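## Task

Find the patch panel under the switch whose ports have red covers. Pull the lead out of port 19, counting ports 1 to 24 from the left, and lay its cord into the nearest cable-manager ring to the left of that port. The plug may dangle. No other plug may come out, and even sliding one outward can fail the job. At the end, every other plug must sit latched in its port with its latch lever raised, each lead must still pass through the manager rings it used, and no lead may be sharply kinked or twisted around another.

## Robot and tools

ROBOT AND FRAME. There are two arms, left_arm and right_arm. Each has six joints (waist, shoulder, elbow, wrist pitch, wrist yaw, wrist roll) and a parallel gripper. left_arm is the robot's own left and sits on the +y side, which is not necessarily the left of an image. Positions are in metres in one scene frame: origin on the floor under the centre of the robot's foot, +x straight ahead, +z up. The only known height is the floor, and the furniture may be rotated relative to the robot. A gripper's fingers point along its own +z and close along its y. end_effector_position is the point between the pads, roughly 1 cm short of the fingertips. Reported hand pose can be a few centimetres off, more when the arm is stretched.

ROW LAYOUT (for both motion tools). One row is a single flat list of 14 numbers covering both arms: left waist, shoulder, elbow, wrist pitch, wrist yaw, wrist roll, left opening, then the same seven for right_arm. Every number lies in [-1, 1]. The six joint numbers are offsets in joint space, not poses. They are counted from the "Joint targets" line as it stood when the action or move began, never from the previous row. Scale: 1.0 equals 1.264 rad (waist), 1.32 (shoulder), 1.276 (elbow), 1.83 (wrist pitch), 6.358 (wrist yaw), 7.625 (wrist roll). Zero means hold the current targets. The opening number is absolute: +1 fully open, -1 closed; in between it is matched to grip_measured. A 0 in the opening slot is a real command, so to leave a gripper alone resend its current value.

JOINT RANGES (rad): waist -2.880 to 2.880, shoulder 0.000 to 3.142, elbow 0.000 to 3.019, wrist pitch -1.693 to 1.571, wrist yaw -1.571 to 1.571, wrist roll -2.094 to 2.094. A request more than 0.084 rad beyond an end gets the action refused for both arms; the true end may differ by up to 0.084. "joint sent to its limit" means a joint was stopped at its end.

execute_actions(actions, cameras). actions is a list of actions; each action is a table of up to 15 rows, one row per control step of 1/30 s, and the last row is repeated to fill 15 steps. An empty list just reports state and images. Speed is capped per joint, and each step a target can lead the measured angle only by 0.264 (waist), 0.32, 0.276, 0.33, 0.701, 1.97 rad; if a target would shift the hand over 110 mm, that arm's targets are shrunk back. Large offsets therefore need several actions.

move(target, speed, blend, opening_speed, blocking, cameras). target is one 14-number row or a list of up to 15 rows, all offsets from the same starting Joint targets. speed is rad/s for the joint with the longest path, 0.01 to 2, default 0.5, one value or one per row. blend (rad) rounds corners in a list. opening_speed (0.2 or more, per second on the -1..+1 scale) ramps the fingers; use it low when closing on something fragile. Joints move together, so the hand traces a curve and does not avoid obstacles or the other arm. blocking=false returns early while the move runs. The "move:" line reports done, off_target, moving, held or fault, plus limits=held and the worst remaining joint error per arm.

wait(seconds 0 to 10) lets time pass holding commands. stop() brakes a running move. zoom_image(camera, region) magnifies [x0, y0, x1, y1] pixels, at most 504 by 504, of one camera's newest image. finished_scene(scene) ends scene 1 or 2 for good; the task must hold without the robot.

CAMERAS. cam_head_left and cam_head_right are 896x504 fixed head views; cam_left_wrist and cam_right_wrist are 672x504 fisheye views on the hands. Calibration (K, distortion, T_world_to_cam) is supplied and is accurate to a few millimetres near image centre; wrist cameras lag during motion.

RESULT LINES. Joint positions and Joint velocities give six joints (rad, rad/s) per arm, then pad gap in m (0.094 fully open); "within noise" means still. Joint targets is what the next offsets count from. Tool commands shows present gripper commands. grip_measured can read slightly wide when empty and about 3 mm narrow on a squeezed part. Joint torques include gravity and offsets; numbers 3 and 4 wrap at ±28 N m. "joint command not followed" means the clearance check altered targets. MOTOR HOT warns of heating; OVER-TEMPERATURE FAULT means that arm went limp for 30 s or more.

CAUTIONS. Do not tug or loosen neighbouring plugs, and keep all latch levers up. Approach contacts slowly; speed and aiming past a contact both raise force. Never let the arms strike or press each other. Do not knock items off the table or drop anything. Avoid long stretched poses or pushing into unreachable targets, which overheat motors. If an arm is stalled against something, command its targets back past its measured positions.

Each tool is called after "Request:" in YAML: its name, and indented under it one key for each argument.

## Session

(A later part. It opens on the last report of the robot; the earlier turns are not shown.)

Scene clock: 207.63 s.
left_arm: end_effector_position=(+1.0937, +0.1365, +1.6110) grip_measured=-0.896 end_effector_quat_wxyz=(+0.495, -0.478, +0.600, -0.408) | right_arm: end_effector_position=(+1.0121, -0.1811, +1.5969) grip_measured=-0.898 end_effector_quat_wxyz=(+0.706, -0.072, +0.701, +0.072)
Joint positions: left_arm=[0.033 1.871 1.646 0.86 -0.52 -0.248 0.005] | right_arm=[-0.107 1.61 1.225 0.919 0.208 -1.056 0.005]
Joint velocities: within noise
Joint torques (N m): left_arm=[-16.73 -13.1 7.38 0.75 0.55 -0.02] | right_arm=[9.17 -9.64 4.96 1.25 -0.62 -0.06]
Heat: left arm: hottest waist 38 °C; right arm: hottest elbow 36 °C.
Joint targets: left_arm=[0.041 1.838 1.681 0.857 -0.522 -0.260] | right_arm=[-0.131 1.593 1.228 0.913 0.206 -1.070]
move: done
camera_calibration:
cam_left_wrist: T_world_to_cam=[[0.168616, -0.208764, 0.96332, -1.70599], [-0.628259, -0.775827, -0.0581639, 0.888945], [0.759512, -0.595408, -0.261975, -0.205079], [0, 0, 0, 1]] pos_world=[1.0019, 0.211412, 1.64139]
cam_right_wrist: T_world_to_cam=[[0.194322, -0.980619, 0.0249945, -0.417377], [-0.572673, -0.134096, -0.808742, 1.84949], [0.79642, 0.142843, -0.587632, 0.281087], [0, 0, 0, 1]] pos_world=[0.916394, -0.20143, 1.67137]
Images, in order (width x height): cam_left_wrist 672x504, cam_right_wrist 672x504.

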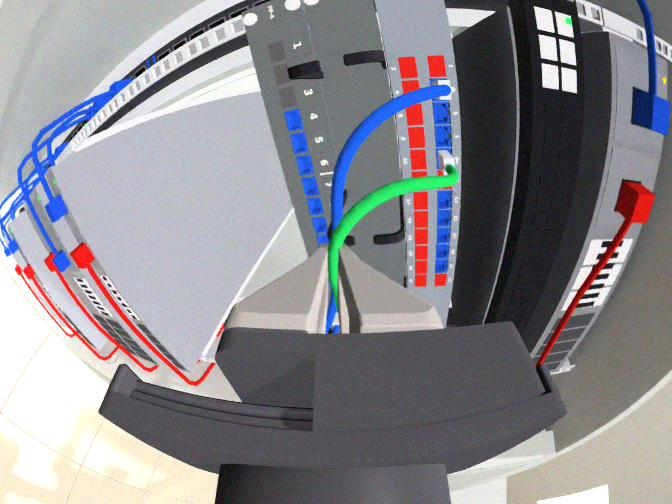

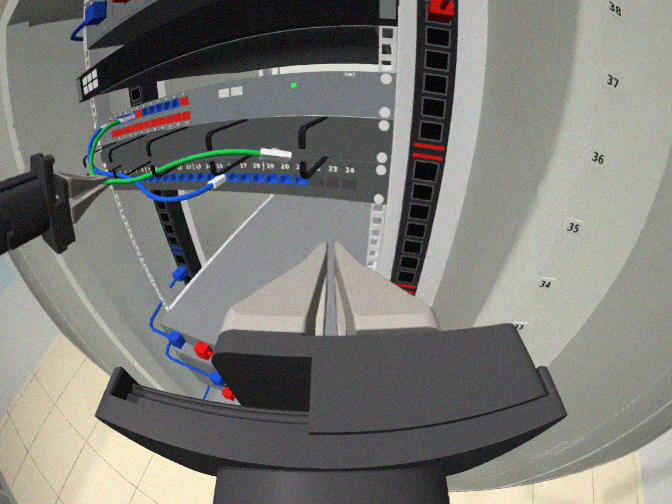

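Request:
move:
  target: [-0.0396, -0.0152, 0, -0.0109, 0, 0, -0.97, 0, 0, 0, 0, 0, 0, -0.9]
  speed: 0.15
  cameras: ["cam_right_wrist","cam_left_wrist"]

Request:
zoom_image:
  camera: "cam_left_wrist"
  region: [230, 50, 510, 330]

Request:
zoom_image:
  camera: "cam_right_wrist"
  region: [60, 100, 200, 220]

Scene clock: 208.80 s.
left_arm: end_effector_position=(+1.0956, +0.1422, +1.6147) grip_measured=-0.896 end_effector_quat_wxyz=(+0.493, -0.477, +0.603, -0.407) | right_arm: end_effector_position=(+1.0121, -0.1811, +1.5969) grip_measured=-0.898 end_effector_quat_wxyz=(+0.706, -0.072, +0.701, +0.072)
Joint positions: left_arm=[0.032 1.857 1.646 0.838 -0.524 -0.25 0.005] | right_arm=[-0.107 1.61 1.225 0.919 0.208 -1.056 0.005]
Joint velocities: within noise
Joint torques (N m): left_arm=[-20.54 -13.57 7.42 0.83 0.73 0.04] | right_arm=[9.47 -9.76 5.04 1.18 -0.63 -0.06]
Heat: left arm: hottest waist 38 °C; right arm: hottest elbow 36 °C.
Joint targets: left_arm=[-0.009 1.818 1.681 0.838 -0.522 -0.260] | right_arm=[-0.131 1.593 1.228 0.913 0.206 -1.070]
move: off_target (left_arm); left_arm: the waist is farthest, 0.041 rad from its target
camera_calibration:
cam_left_wrist: T_world_to_cam=[[0.172612, -0.210488, 0.962237, -1.71106], [-0.632696, -0.772412, -0.0554674, 0.894757], [0.754918, -0.599229, -0.266502, -0.189253], [0, 0, 0, 1]] pos_world=[1.00433, 0.217557, 1.64564]
cam_right_wrist: T_world_to_cam=[[0.194322, -0.980619, 0.0249945, -0.417377], [-0.572673, -0.134096, -0.808742, 1.84949], [0.79642, 0.142843, -0.587632, 0.281087], [0, 0, 0, 1]] pos_world=[0.916394, -0.20143, 1.67137]
Images, in order (width x height): cam_left_wrist 672x504, cam_right_wrist 672x504.

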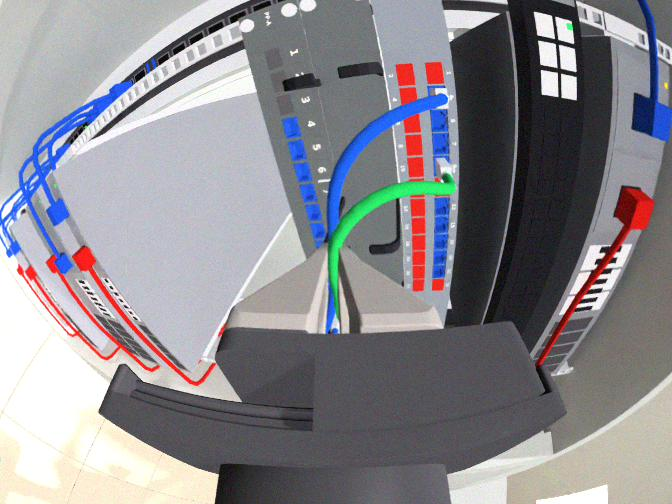

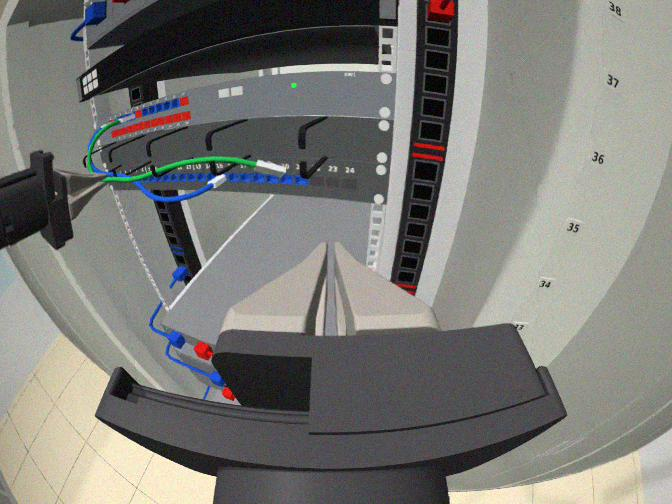

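Scaled by 1.800 from the camera's 672x504 image, which has a finer 960x720 frame.

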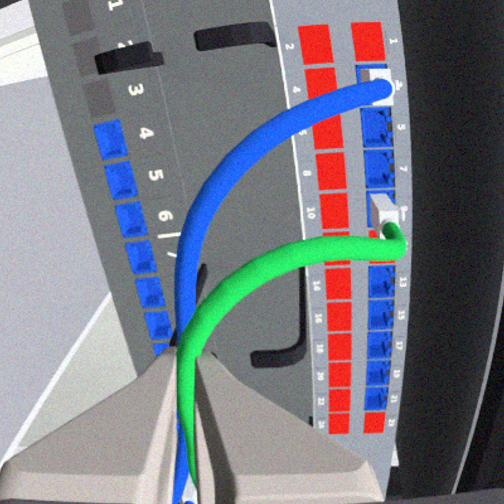

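Scaled by 3.600 from the camera's 672x504 image, which has a finer 960x720 frame.

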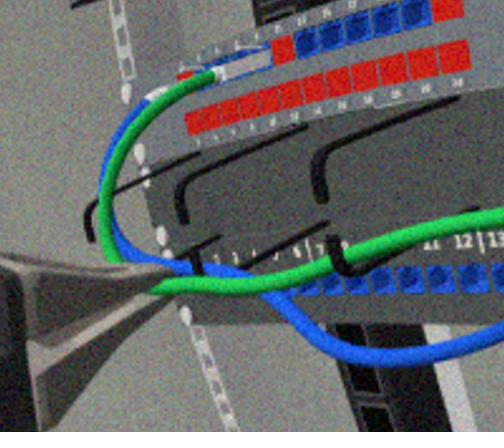

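Request:
move:
  target: [-0.0079, -0.0091, 0, -0.0066, 0, 0, -0.97, 0, 0, 0, 0, 0, 0, -0.9]
  speed: 0.15
  cameras: ["cam_right_wrist","cam_left_wrist"]

Request:
zoom_image:
  camera: "cam_left_wrist"
  region: [230, 50, 510, 330]

Request:
zoom_image:
  camera: "cam_right_wrist"
  region: [60, 100, 200, 220]

Scene clock: 209.90 s.
left_arm: end_effector_position=(+1.0949, +0.1420, +1.6199) grip_measured=-0.896 end_effector_quat_wxyz=(+0.490, -0.476, +0.605, -0.410) | right_arm: end_effector_position=(+1.0121, -0.1811, +1.5969) grip_measured=-0.898 end_effector_quat_wxyz=(+0.706, -0.072, +0.701, +0.072)
Joint positions: left_arm=[0.025 1.85 1.646 0.825 -0.526 -0.251 0.005] | right_arm=[-0.107 1.61 1.225 0.919 0.208 -1.056 0.005]
Joint velocities: within noise
Joint torques (N m): left_arm=[-20.72 -13.8 7.43 0.87 0.8 0] | right_arm=[9.05 -9.99 4.97 1.26 -0.61 -0.03]
Heat: left arm: hottest waist 38 °C; right arm: hottest elbow 36 °C.
Joint targets: left_arm=[-0.019 1.806 1.681 0.826 -0.522 -0.260] | right_arm=[-0.131 1.593 1.228 0.913 0.206 -1.070]
move: off_target (left_arm); left_arm: the waist is farthest, 0.044 rad from its target
camera_calibration:
cam_left_wrist: T_world_to_cam=[[0.171898, -0.208934, 0.962703, -1.71616], [-0.638899, -0.767498, -0.0524886, 0.895738], [0.749839, -0.606048, -0.26542, -0.182728], [0, 0, 0, 1]] pos_world=[1.00431, 0.21817, 1.65067]
cam_right_wrist: T_world_to_cam=[[0.194322, -0.980619, 0.0249945, -0.417377], [-0.572673, -0.134096, -0.808742, 1.84949], [0.79642, 0.142843, -0.587632, 0.281087], [0, 0, 0, 1]] pos_world=[0.916394, -0.20143, 1.67137]
Images, in order (width x height): cam_left_wrist 672x504, cam_right_wrist 672x504.

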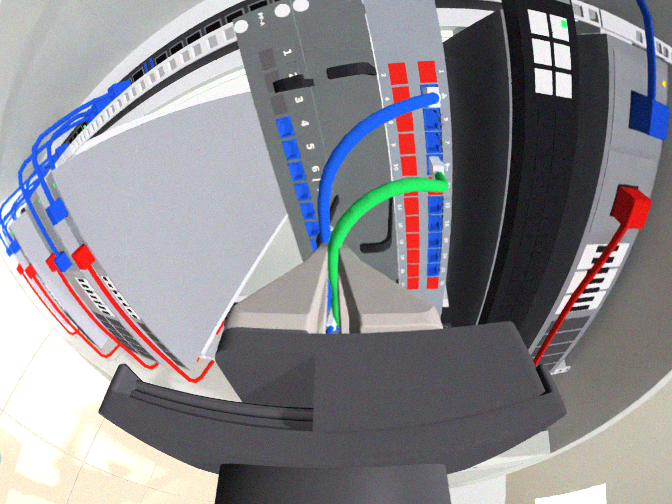

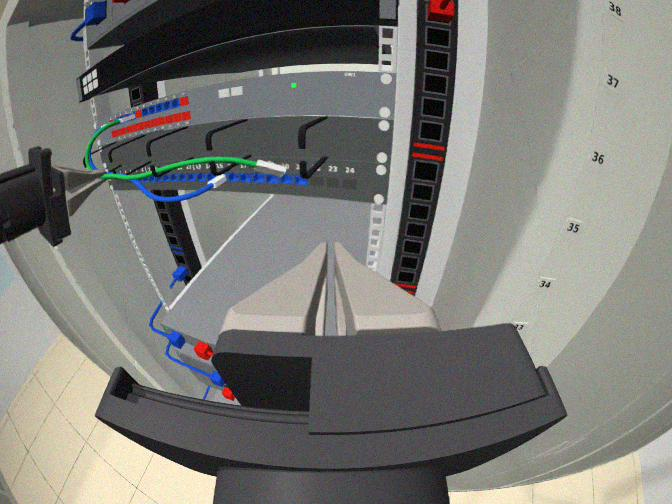

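Scaled by 1.800 from the camera's 672x504 image, which has a finer 960x720 frame.

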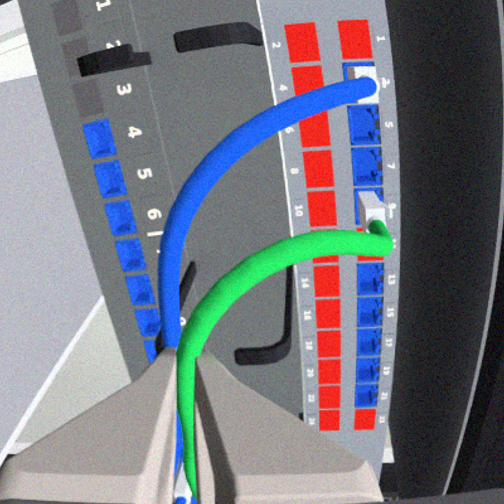

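Scaled by 3.600 from the camera's 672x504 image, which has a finer 960x720 frame.

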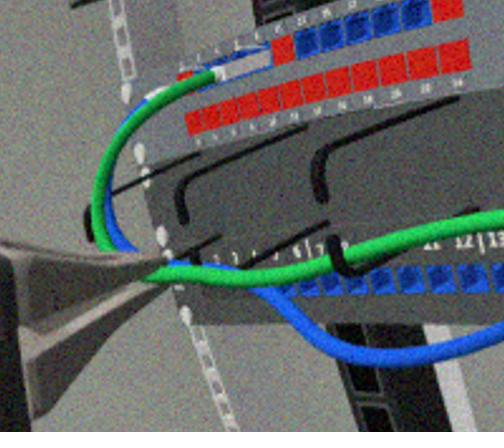

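Request:
move:
  target:
    - [-0.0063, -0.0045, 0, -0.0033, 0, 0, -0.97, 0, 0, 0, 0, 0, 0, -0.9]
    - [0.055, 0.0565, 0.0572, -0.0295, 0.0008, 0, -0.97, 0, 0, 0, 0, 0, 0, -0.9]
  speed: 0.12
  cameras: ["cam_right_wrist","cam_left_wrist"]

Request:
zoom_image:
  camera: "cam_left_wrist"
  region: [260, 120, 440, 300]

Request:
zoom_image:
  camera: "cam_right_wrist"
  region: [60, 100, 200, 220]

Scene clock: 212.20 s.
left_arm: end_effector_position=(+1.1060, +0.1241, +1.6158) grip_measured=-0.897 end_effector_quat_wxyz=(+0.484, -0.467, +0.616, -0.412) | right_arm: end_effector_position=(+1.0121, -0.1811, +1.5969) grip_measured=-0.898 end_effector_quat_wxyz=(+0.706, -0.072, +0.701, +0.072)
Joint positions: left_arm=[0.027 1.894 1.71 0.771 -0.522 -0.254 0.005] | right_arm=[-0.107 1.61 1.225 0.919 0.208 -1.056 0.005]
Joint velocities: within noise
Joint torques (N m): left_arm=[-15.91 -11.69 8.14 0.88 0.87 0.06] | right_arm=[9.23 -9.52 4.98 1.28 -0.63 -0.08]
Heat: left arm: hottest waist 38 °C; right arm: hottest elbow 36 °C.
Joint targets: left_arm=[0.050 1.881 1.754 0.771 -0.517 -0.259] | right_arm=[-0.131 1.593 1.228 0.913 0.206 -1.070]
move: off_target (left_arm); left_arm: the elbow is farthest, 0.044 rad from its target
camera_calibration:
cam_left_wrist: T_world_to_cam=[[0.175034, -0.223214, 0.958926, -1.71347], [-0.660682, -0.748743, -0.0536936, 0.912585], [0.729975, -0.624146, -0.278529, -0.157511], [0, 0, 0, 1]] pos_world=[1.01782, 0.202512, 1.64822]
cam_right_wrist: T_world_to_cam=[[0.194322, -0.980619, 0.0249945, -0.417377], [-0.572673, -0.134096, -0.808742, 1.84949], [0.79642, 0.142843, -0.587632, 0.281087], [0, 0, 0, 1]] pos_world=[0.916394, -0.20143, 1.67137]
Images, in order (width x height): cam_left_wrist 672x504, cam_right_wrist 672x504.

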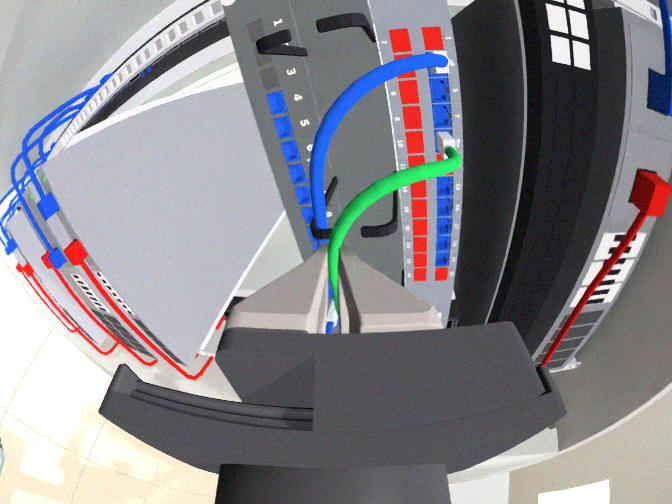

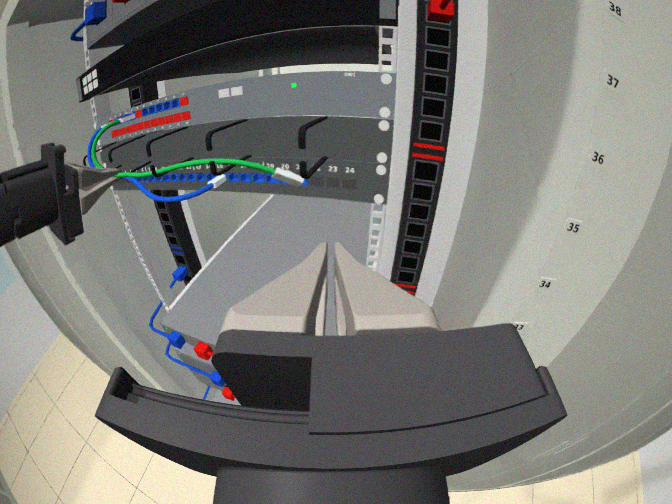

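Scaled by 2.800 from the camera's 672x504 image, which has a finer 960x720 frame.

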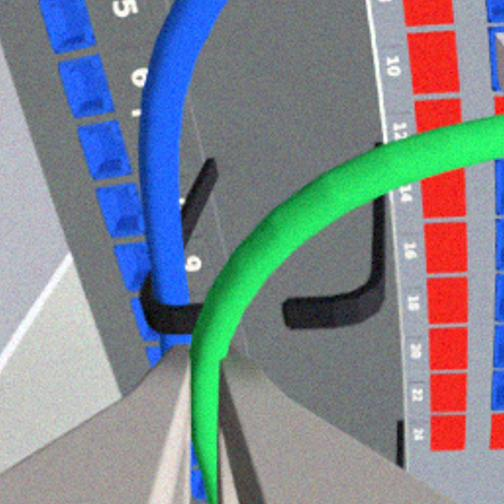

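Scaled by 3.600 from the camera's 672x504 image, which has a finer 960x720 frame.

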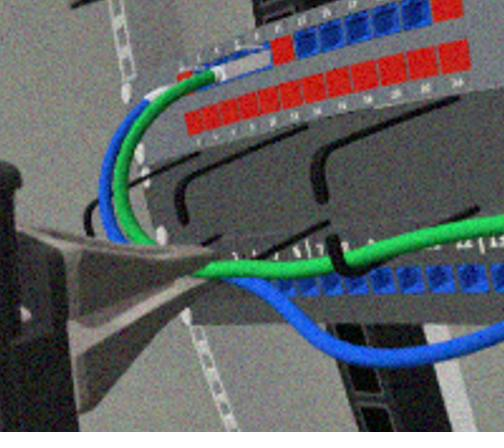

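Request:
move:
  target: [0, -0.0606, -0.0839, 0.0186, 0, 0, -0.97, 0, 0, 0, 0, 0, 0, -0.9]
  speed: 0.15
  cameras: ["cam_right_wrist","cam_left_wrist"]

Request:
zoom_image:
  camera: "cam_left_wrist"
  region: [260, 120, 440, 300]

Request:
zoom_image:
  camera: "cam_right_wrist"
  region: [60, 100, 200, 220]

Scene clock: 215.17 s.
left_arm: end_effector_position=(+1.0944, +0.1411, +1.6183) grip_measured=-0.897 end_effector_quat_wxyz=(+0.483, -0.465, +0.617, -0.412) | right_arm: end_effector_position=(+1.0121, -0.1811, +1.5969) grip_measured=-0.898 end_effector_quat_wxyz=(+0.706, -0.072, +0.701, +0.072)
Joint positions: left_arm=[0.028 1.836 1.638 0.783 -0.52 -0.254 0.005] | right_arm=[-0.107 1.61 1.225 0.919 0.208 -1.056 0.005]
Joint velocities: within noise
Joint torques (N m): left_arm=[-15.27 -12.69 5.37 1.73 0.79 0.07] | right_arm=[9.35 -9.52 4.92 1.33 -0.65 -0.07]
Heat: left arm: hottest waist 38 °C; right arm: hottest elbow 36 °C.
Joint targets: left_arm=[0.050 1.800 1.647 0.806 -0.517 -0.259] | right_arm=[-0.131 1.593 1.228 0.913 0.206 -1.070]
move: done
camera_calibration:
cam_left_wrist: T_world_to_cam=[[0.174094, -0.224632, 0.958766, -1.70859], [-0.663298, -0.746374, -0.0544274, 0.921499], [0.727824, -0.626472, -0.278937, -0.134451], [0, 0, 0, 1]] pos_world=[1.00654, 0.219749, 1.65079]
cam_right_wrist: T_world_to_cam=[[0.194322, -0.980619, 0.0249945, -0.417377], [-0.572673, -0.134096, -0.808742, 1.84949], [0.79642, 0.142843, -0.587632, 0.281087], [0, 0, 0, 1]] pos_world=[0.916394, -0.20143, 1.67137]
Images, in order (width x height): cam_left_wrist 672x504, cam_right_wrist 672x504.

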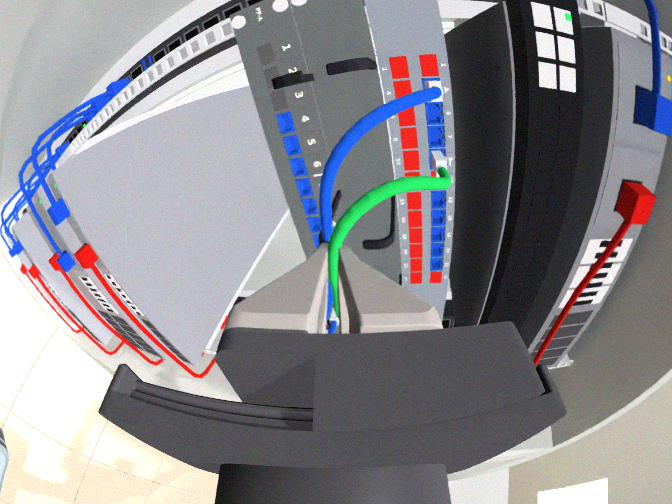

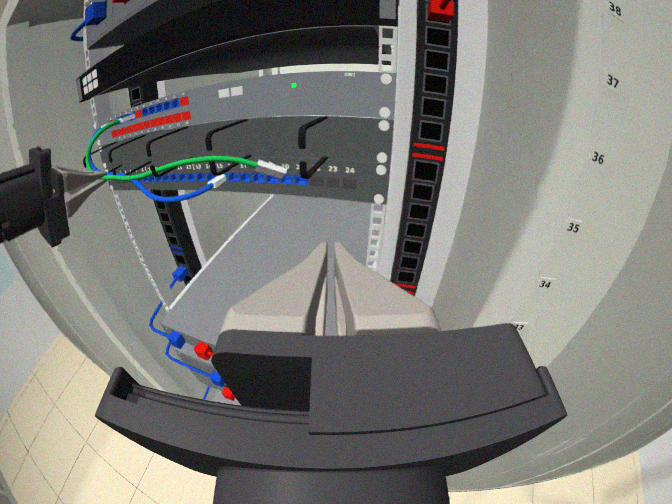

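Scaled by 2.800 from the camera's 672x504 image, which has a finer 960x720 frame.

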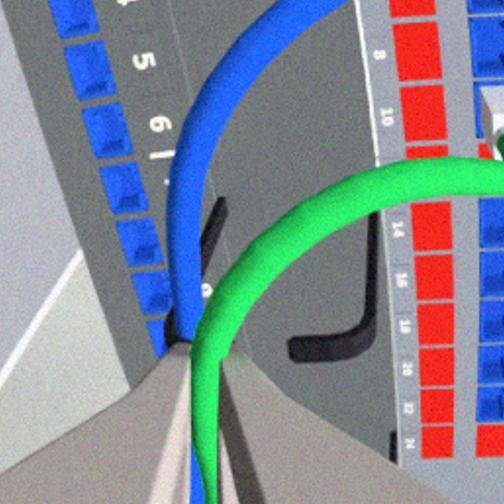

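Scaled by 3.600 from the camera's 672x504 image, which has a finer 960x720 frame.

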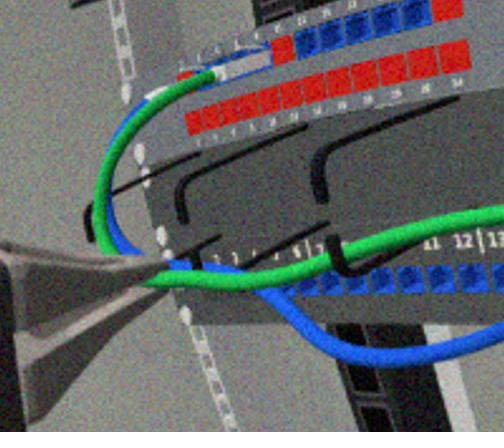

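Request:
move:
  target:
    - [0, -0.009, 0, 0.01, 0.0047, 0, -0.97, 0, 0, 0, 0, 0, 0, -0.9]
    - [0.0095, 0.038, 0.0964, -0.0333, 0.0061, 0, -0.97, 0, 0, 0, 0, 0, 0, -0.9]
  speed: 0.12
  cameras: ["cam_right_wrist","cam_left_wrist"]

Request:
zoom_image:
  camera: "cam_left_wrist"
  region: [260, 120, 440, 300]

Request:
zoom_image:
  camera: "cam_right_wrist"
  region: [60, 100, 200, 220]

Scene clock: 217.50 s.
left_arm: end_effector_position=(+1.1198, +0.1511, +1.6218) grip_measured=-0.897 end_effector_quat_wxyz=(+0.494, -0.464, +0.607, -0.415) | right_arm: end_effector_position=(+1.0121, -0.1811, +1.5969) grip_measured=-0.898 end_effector_quat_wxyz=(+0.706, -0.072, +0.701, +0.072)
Joint positions: left_arm=[0.047 1.861 1.721 0.744 -0.486 -0.255 0.005] | right_arm=[-0.107 1.61 1.225 0.919 0.208 -1.056 0.005]
Joint velocities: within noise
Joint torques (N m): left_arm=[-16.21 -11.58 8.58 0.94 1 0.08] | right_arm=[9.41 -9.99 5.01 1.32 -0.64 -0.04]
Heat: left arm: hottest waist 38 °C; right arm: hottest elbow 36 °C.
Joint targets: left_arm=[0.062 1.850 1.770 0.745 -0.478 -0.260] | right_arm=[-0.131 1.593 1.228 0.913 0.206 -1.070]
move: off_target (left_arm); left_arm: the elbow is farthest, 0.049 rad from its target
camera_calibration:
cam_left_wrist: T_world_to_cam=[[0.151698, -0.222513, 0.963055, -1.6963], [-0.652021, -0.754804, -0.0716918, 0.962661], [0.74287, -0.617057, -0.259585, -0.195356], [0, 0, 0, 1]] pos_world=[1.03012, 0.228626, 1.65193]
cam_right_wrist: T_world_to_cam=[[0.194322, -0.980619, 0.0249945, -0.417377], [-0.572673, -0.134096, -0.808742, 1.84949], [0.79642, 0.142843, -0.587632, 0.281087], [0, 0, 0, 1]] pos_world=[0.916394, -0.20143, 1.67137]
Images, in order (width x height): cam_left_wrist 672x504, cam_right_wrist 672x504.

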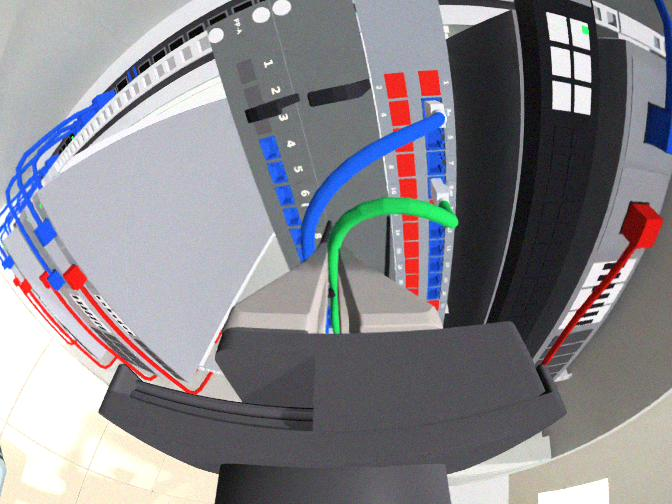

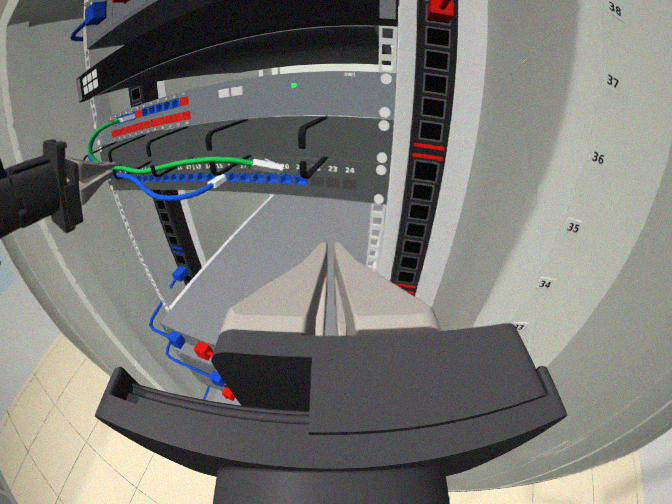

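Scaled by 2.800 from the camera's 672x504 image, which has a finer 960x720 frame.

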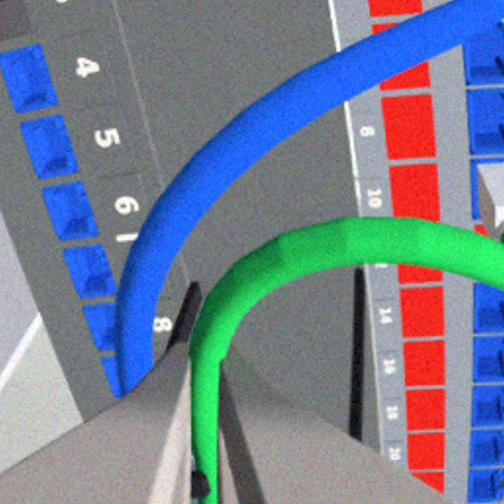

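Scaled by 3.600 from the camera's 672x504 image, which has a finer 960x720 frame.

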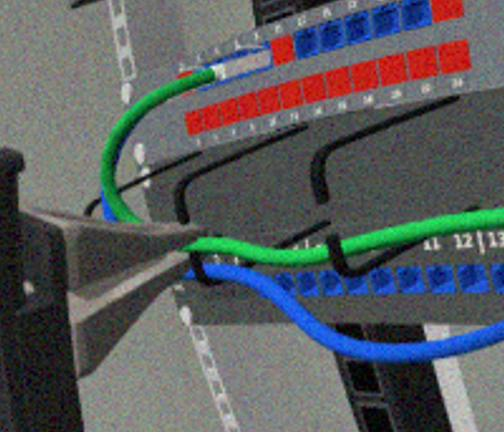

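Request:
move:
  target: [0.0085, 0.0245, 0.067, -0.0295, 0.0016, 0, -0.97, 0, 0, 0, 0, 0, 0, -0.9]
  speed: 0.12
  cameras: ["cam_right_wrist","cam_left_wrist"]

Request:
zoom_image:
  camera: "cam_left_wrist"
  region: [260, 170, 440, 350]

Request:
zoom_image:
  camera: "cam_right_wrist"
  region: [80, 130, 180, 200]

Scene clock: 219.03 s.
left_arm: end_effector_position=(+1.1301, +0.1524, +1.6210) grip_measured=-0.900 end_effector_quat_wxyz=(+0.490, -0.464, +0.614, -0.410) | right_arm: end_effector_position=(+1.0121, -0.1811, +1.5969) grip_measured=-0.898 end_effector_quat_wxyz=(+0.706, -0.072, +0.701, +0.072)
Joint positions: left_arm=[0.052 1.873 1.765 0.701 -0.497 -0.255 0.005] | right_arm=[-0.107 1.61 1.225 0.919 0.208 -1.056 0.005]
Joint velocities: within noise
Joint torques (N m): left_arm=[-15.85 -10.05 12.08 0.51 1.95 0.08] | right_arm=[9.29 -9.17 4.96 1.22 -0.63 -0.07]
Heat: left arm: hottest waist 38 °C; right arm: hottest elbow 36 °C.
Joint targets: left_arm=[0.073 1.883 1.856 0.690 -0.468 -0.260] | right_arm=[-0.131 1.593 1.228 0.913 0.206 -1.070]
move: off_target (left_arm); left_arm: the elbow is farthest, 0.091 rad from its target
camera_calibration:
cam_left_wrist: T_world_to_cam=[[0.16654, -0.230883, 0.958623, -1.70509], [-0.65585, -0.751899, -0.0671541, 0.966806], [0.736292, -0.617528, -0.276646, -0.167241], [0, 0, 0, 1]] pos_world=[1.04118, 0.229988, 1.65319]
cam_right_wrist: T_world_to_cam=[[0.194322, -0.980619, 0.0249945, -0.417377], [-0.572673, -0.134096, -0.808742, 1.84949], [0.79642, 0.142843, -0.587632, 0.281087], [0, 0, 0, 1]] pos_world=[0.916394, -0.20143, 1.67137]
Images, in order (width x height): cam_left_wrist 672x504, cam_right_wrist 672x504.

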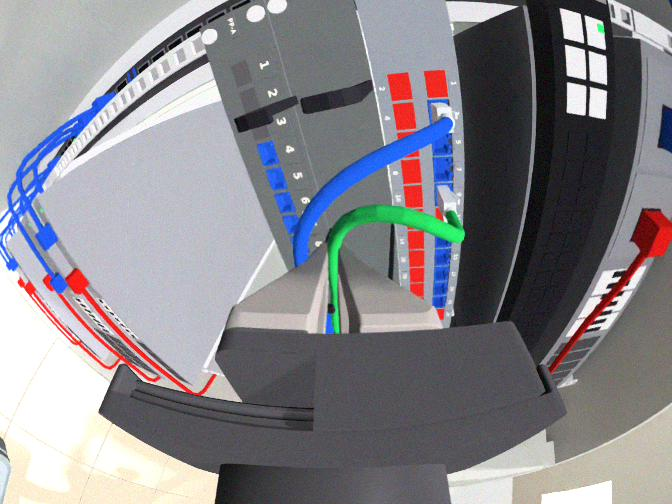

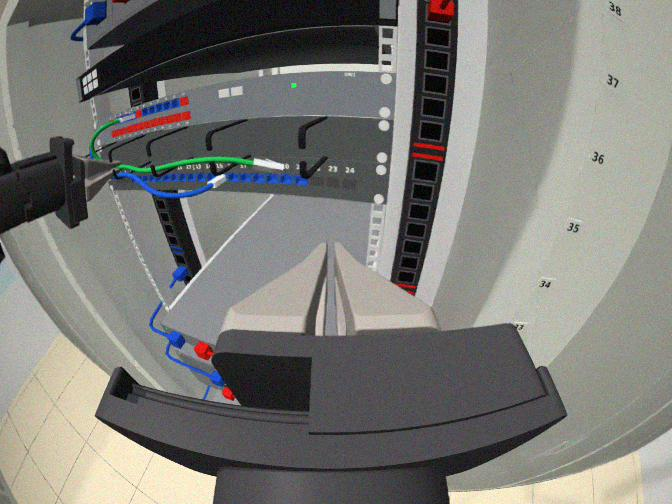

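Scaled by 2.800 from the camera's 672x504 image, which has a finer 960x720 frame.

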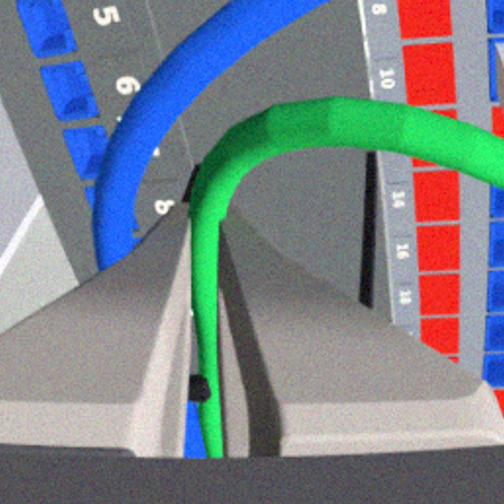

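Scaled by 5.040 from the camera's 672x504 image, which has a finer 960x720 frame.

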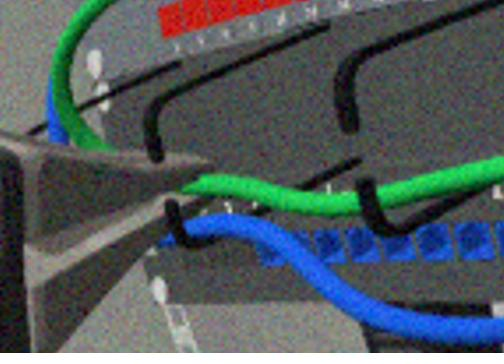

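Request:
move:
  target: [0.011, 0.004, -0.012, 0, 0, 0, -0.97, 0, 0, 0, 0, 0, 0, -0.9]
  speed: 0.12
  cameras: ["cam_right_wrist","cam_left_wrist"]

Request:
zoom_image:
  camera: "cam_left_wrist"
  region: [260, 170, 440, 350]

Request:
zoom_image:
  camera: "cam_right_wrist"
  region: [80, 130, 180, 200]

Scene clock: 220.97 s.
left_arm: end_effector_position=(+1.1303, +0.1528, +1.6202) grip_measured=-0.900 end_effector_quat_wxyz=(+0.490, -0.464, +0.614, -0.409) | right_arm: end_effector_position=(+1.0121, -0.1811, +1.5969) grip_measured=-0.898 end_effector_quat_wxyz=(+0.706, -0.072, +0.701, +0.072)
Joint positions: left_arm=[0.053 1.873 1.765 0.701 -0.497 -0.255 0.005] | right_arm=[-0.107 1.61 1.225 0.919 0.208 -1.056 0.005]
Joint velocities: within noise
Joint torques (N m): left_arm=[-14.86 -9.64 10.84 0.51 1.95 0.08] | right_arm=[9.23 -9.35 5.04 1.32 -0.65 -0.08]
Heat: left arm: hottest waist 38 °C; right arm: hottest elbow 36 °C.
Joint targets: left_arm=[0.087 1.888 1.840 0.690 -0.468 -0.260] | right_arm=[-0.131 1.593 1.228 0.913 0.206 -1.070]
move: off_target (left_arm); left_arm: the elbow is farthest, 0.076 rad from its target
camera_calibration:
cam_left_wrist: T_world_to_cam=[[0.167316, -0.231471, 0.958346, -1.70466], [-0.655448, -0.75224, -0.0672559, 0.966981], [0.736474, -0.616892, -0.277579, -0.16616], [0, 0, 0, 1]] pos_world=[1.04139, 0.230321, 1.65256]
cam_right_wrist: T_world_to_cam=[[0.194322, -0.980619, 0.0249945, -0.417377], [-0.572673, -0.134096, -0.808742, 1.84949], [0.79642, 0.142843, -0.587632, 0.281087], [0, 0, 0, 1]] pos_world=[0.916394, -0.20143, 1.67137]
Images, in order (width x height): cam_left_wrist 672x504, cam_right_wrist 672x504.

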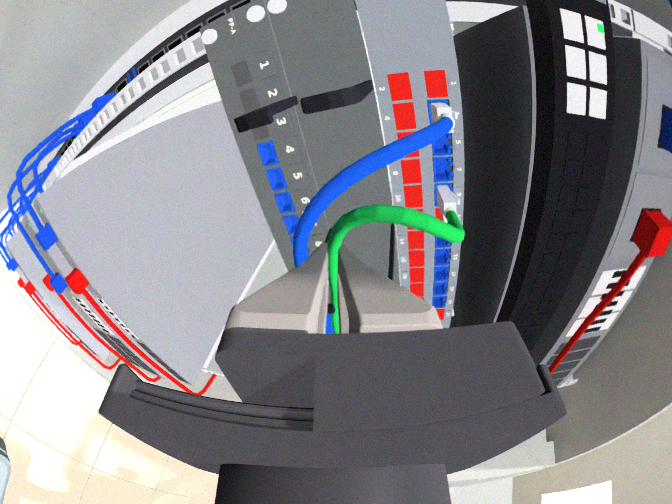

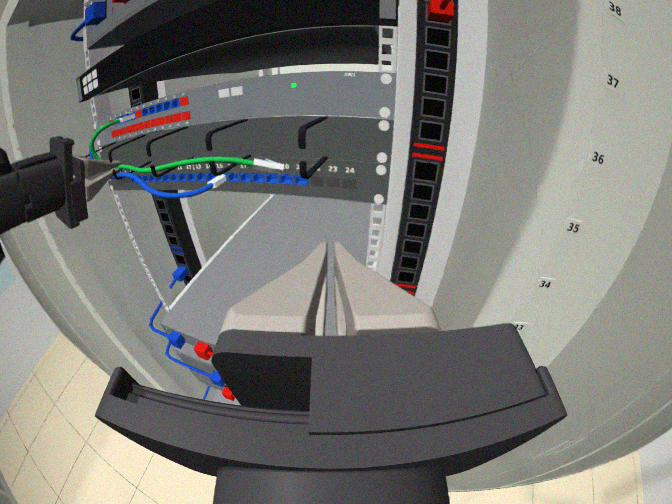

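Scaled by 2.800 from the camera's 672x504 image, which has a finer 960x720 frame.

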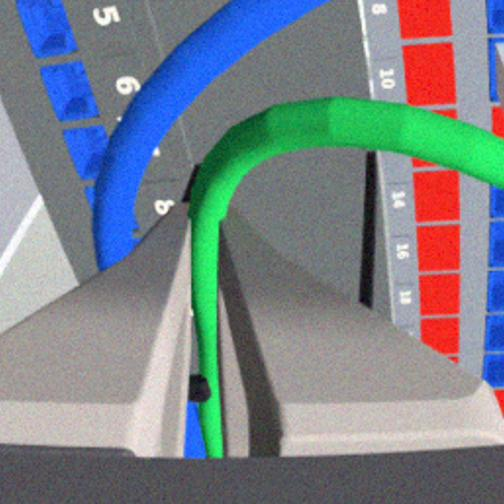

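Scaled by 5.040 from the camera's 672x504 image, which has a finer 960x720 frame.

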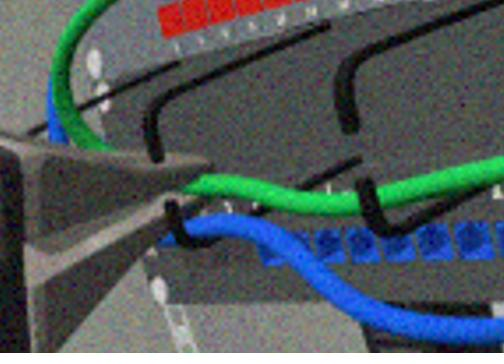

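Request:
move:
  target: [0, 0, -0.035, 0.006, -0.0045, 0, -0.97, 0, 0, 0, 0, 0, 0, -0.9]
  speed: 0.12
  cameras: ["cam_right_wrist","cam_left_wrist"]

Request:
zoom_image:
  camera: "cam_right_wrist"
  region: [80, 130, 180, 200]

Scene clock: 222.33 s.
left_arm: end_effector_position=(+1.1300, +0.1524, +1.6183) grip_measured=-0.900 end_effector_quat_wxyz=(+0.489, -0.466, +0.615, -0.407) | right_arm: end_effector_position=(+1.0121, -0.1811, +1.5969) grip_measured=-0.898 end_effector_quat_wxyz=(+0.706, -0.072, +0.701, +0.072)
Joint positions: left_arm=[0.053 1.875 1.765 0.701 -0.504 -0.255 0.005] | right_arm=[-0.107 1.61 1.225 0.919 0.208 -1.056 0.005]
Joint velocities: within noise
Joint torques (N m): left_arm=[-14.92 -9.76 7.16 0.9 0.95 0.08] | right_arm=[9.47 -9.76 5.03 1.37 -0.62 -0.05]
Heat: left arm: hottest waist 38 °C; right arm: hottest elbow 36 °C.
Joint targets: left_arm=[0.087 1.888 1.796 0.701 -0.497 -0.260] | right_arm=[-0.131 1.593 1.228 0.913 0.206 -1.070]
move: done
camera_calibration:
cam_left_wrist: T_world_to_cam=[[0.174723, -0.23272, 0.95672, -1.70837], [-0.654262, -0.75357, -0.0638183, 0.959615], [0.735807, -0.614795, -0.283926, -0.155977], [0, 0, 0, 1]] pos_world=[1.0411, 0.229672, 1.65138]
cam_right_wrist: T_world_to_cam=[[0.194322, -0.980619, 0.0249945, -0.417377], [-0.572673, -0.134096, -0.808742, 1.84949], [0.79642, 0.142843, -0.587632, 0.281087], [0, 0, 0, 1]] pos_world=[0.916394, -0.20143, 1.67137]
Images, in order (width x height): cam_left_wrist 672x504, cam_right_wrist 672x504.

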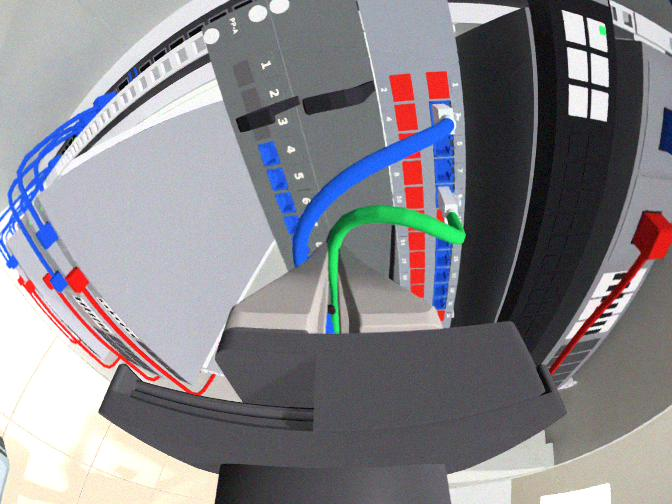

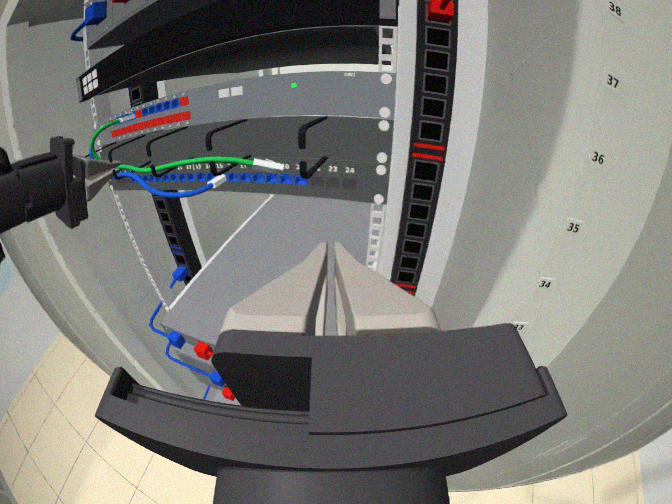

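Scaled by 5.040 from the camera's 672x504 image, which has a finer 960x720 frame.

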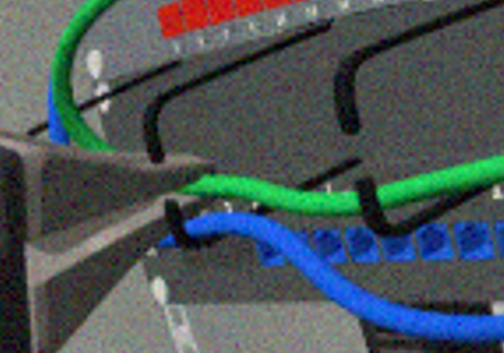

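Request:
move:
  target: [0.0095, 0.002, 0, 0, 0, 0, -0.97, 0, 0, 0, 0, 0, 0, -0.9]
  speed: 0.12
  cameras: ["cam_right_wrist","cam_left_wrist"]

Request:
zoom_image:
  camera: "cam_right_wrist"
  region: [80, 130, 180, 200]

Scene clock: 223.40 s.
left_arm: end_effector_position=(+1.1301, +0.1526, +1.6180) grip_measured=-0.900 end_effector_quat_wxyz=(+0.489, -0.466, +0.616, -0.406) | right_arm: end_effector_position=(+1.0121, -0.1811, +1.5969) grip_measured=-0.898 end_effector_quat_wxyz=(+0.706, -0.072, +0.701, +0.072)
Joint positions: left_arm=[0.054 1.875 1.765 0.701 -0.504 -0.255 0.005] | right_arm=[-0.107 1.61 1.225 0.919 0.208 -1.056 0.005]
Joint velocities: within noise
Joint torques (N m): left_arm=[-13.92 -9.58 7.16 0.91 0.95 0.08] | right_arm=[9.47 -9.7 5.01 1.29 -0.66 -0.06]
Heat: left arm: hottest waist 38 °C; right arm: hottest elbow 36 °C.
Joint targets: left_arm=[0.099 1.891 1.796 0.701 -0.496 -0.260] | right_arm=[-0.131 1.593 1.228 0.913 0.206 -1.070]
move: off_target (left_arm); left_arm: the waist is farthest, 0.045 rad from its target
camera_calibration:
cam_left_wrist: T_world_to_cam=[[0.174982, -0.232914, 0.956626, -1.70822], [-0.654127, -0.753685, -0.0638529, 0.959675], [0.735866, -0.614582, -0.284237, -0.155618], [0, 0, 0, 1]] pos_world=[1.04117, 0.229783, 1.65117]
cam_right_wrist: T_world_to_cam=[[0.194322, -0.980619, 0.0249945, -0.417377], [-0.572673, -0.134096, -0.808742, 1.84949], [0.79642, 0.142843, -0.587632, 0.281087], [0, 0, 0, 1]] pos_world=[0.916394, -0.20143, 1.67137]
Images, in order (width x height): cam_left_wrist 672x504, cam_right_wrist 672x504.

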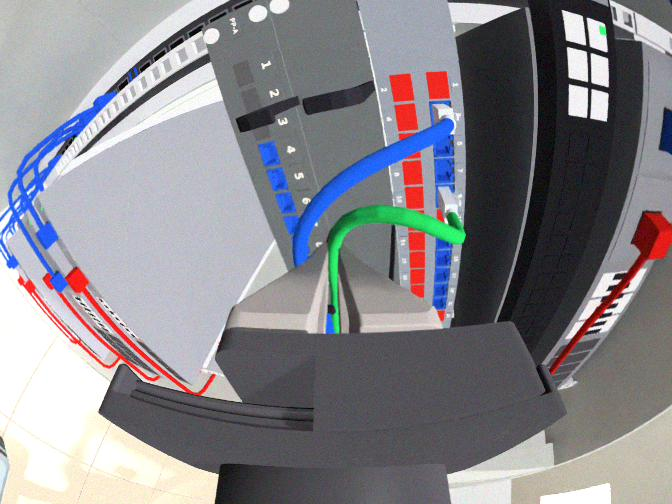

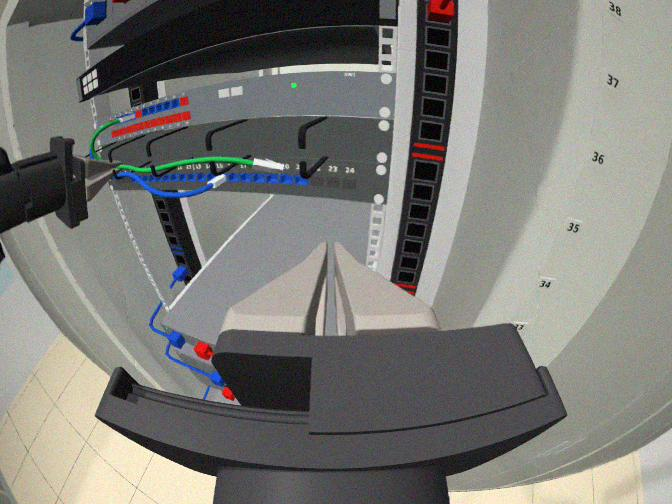

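Scaled by 5.040 from the camera's 672x504 image, which has a finer 960x720 frame.

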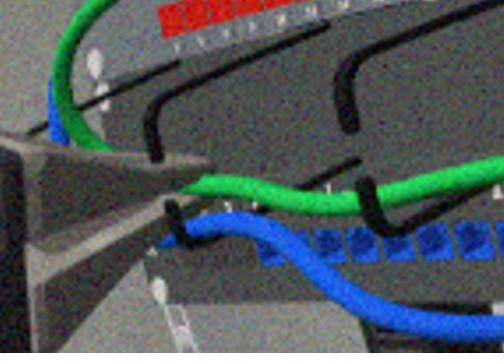

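Request:
zoom_image:
  camera: "cam_right_wrist"
  region: [100, 155, 130, 180]

Request:
zoom_image:
  camera: "cam_left_wrist"
  region: [300, 220, 370, 340]

Scaled by 16.800 from the camera's 672x504 image, which has a finer 960x720 frame.

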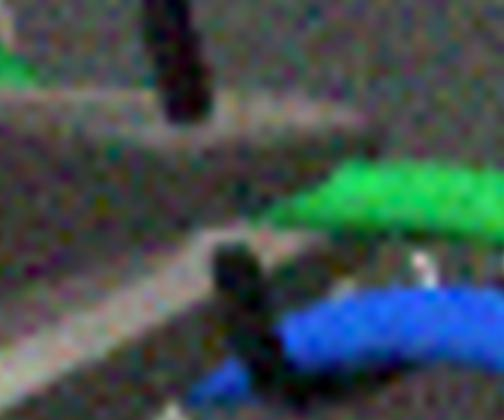

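Scaled by 4.200 from the camera's 672x504 image, which has a finer 960x720 frame.

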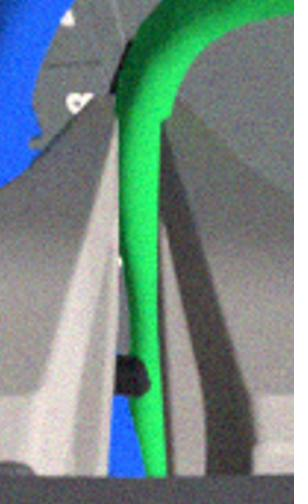

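Request:
move:
  target: [-0.012, 0, 0, 0, 0, 0, -0.75, 0, 0, 0, 0, 0, 0, -0.9]
  opening_speed: 0.25
  cameras: ["cam_right_wrist","cam_left_wrist"]

Request:
zoom_image:
  camera: "cam_right_wrist"
  region: [80, 130, 180, 200]

Request:
zoom_image:
  camera: "cam_left_wrist"
  region: [300, 220, 370, 340]

Scene clock: 225.77 s.
left_arm: end_effector_position=(+1.1294, +0.1528, +1.6161) grip_measured=-0.757 end_effector_quat_wxyz=(+0.491, -0.462, +0.622, -0.398) | right_arm: end_effector_position=(+1.0121, -0.1811, +1.5969) grip_measured=-0.898 end_effector_quat_wxyz=(+0.706, -0.072, +0.701, +0.072)
Joint positions: left_arm=[0.054 1.875 1.763 0.702 -0.514 -0.235 0.011] | right_arm=[-0.107 1.61 1.225 0.919 0.208 -1.056 0.005]
Joint velocities: within noise
Joint torques (N m): left_arm=[-15.15 -9.52 7.21 0.88 1.41 -0.15] | right_arm=[9.17 -9.35 4.97 1.33 -0.64 -0.07]
Heat: left arm: hottest waist 38 °C; right arm: hottest elbow 36 °C.
Joint targets: left_arm=[0.084 1.891 1.795 0.702 -0.497 -0.260] | right_arm=[-0.131 1.593 1.228 0.913 0.206 -1.070]
move: done
camera_calibration:
cam_left_wrist: T_world_to_cam=[[0.182742, -0.253291, 0.949973, -1.70114], [-0.654766, -0.752142, -0.0745892, 0.977145], [0.733407, -0.60838, -0.303294, -0.122911], [0, 0, 0, 1]] pos_world=[1.04082, 0.229291, 1.65164]
cam_right_wrist: T_world_to_cam=[[0.194322, -0.980619, 0.0249945, -0.417377], [-0.572673, -0.134096, -0.808742, 1.84949], [0.79642, 0.142843, -0.587632, 0.281087], [0, 0, 0, 1]] pos_world=[0.916394, -0.20143, 1.67137]
Images, in order (width x height): cam_left_wrist 672x504, cam_right_wrist 672x504.

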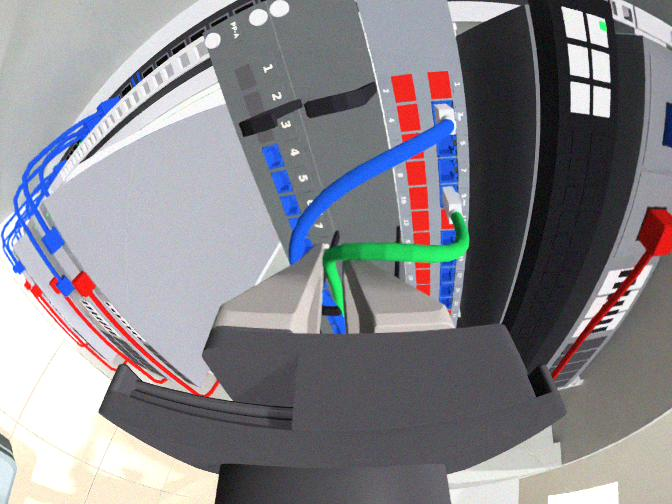

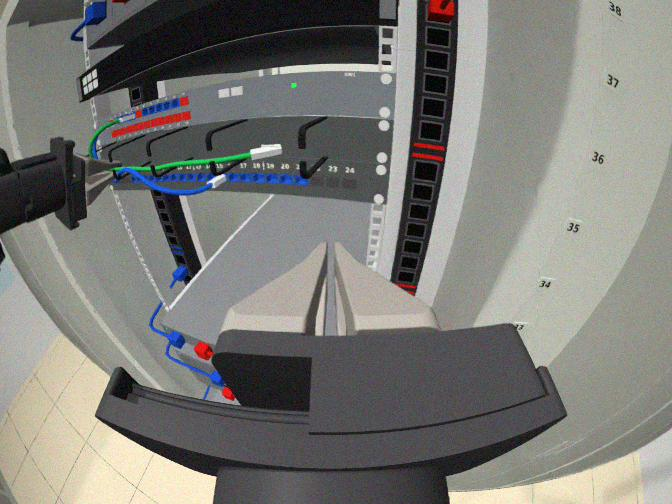

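Scaled by 5.040 from the camera's 672x504 image, which has a finer 960x720 frame.

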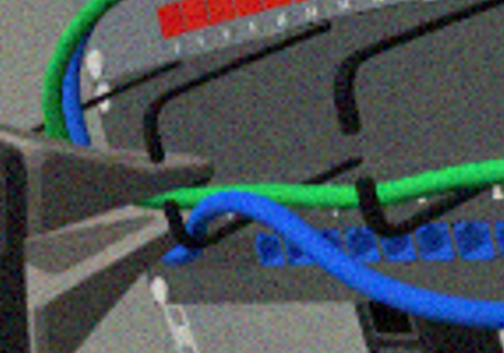

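Scaled by 4.200 from the camera's 672x504 image, which has a finer 960x720 frame.

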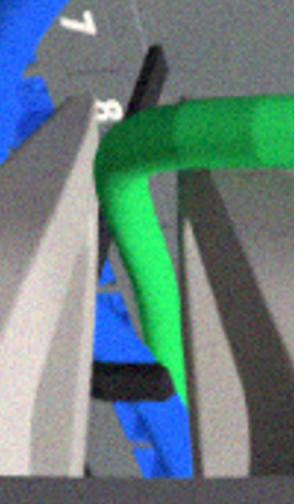

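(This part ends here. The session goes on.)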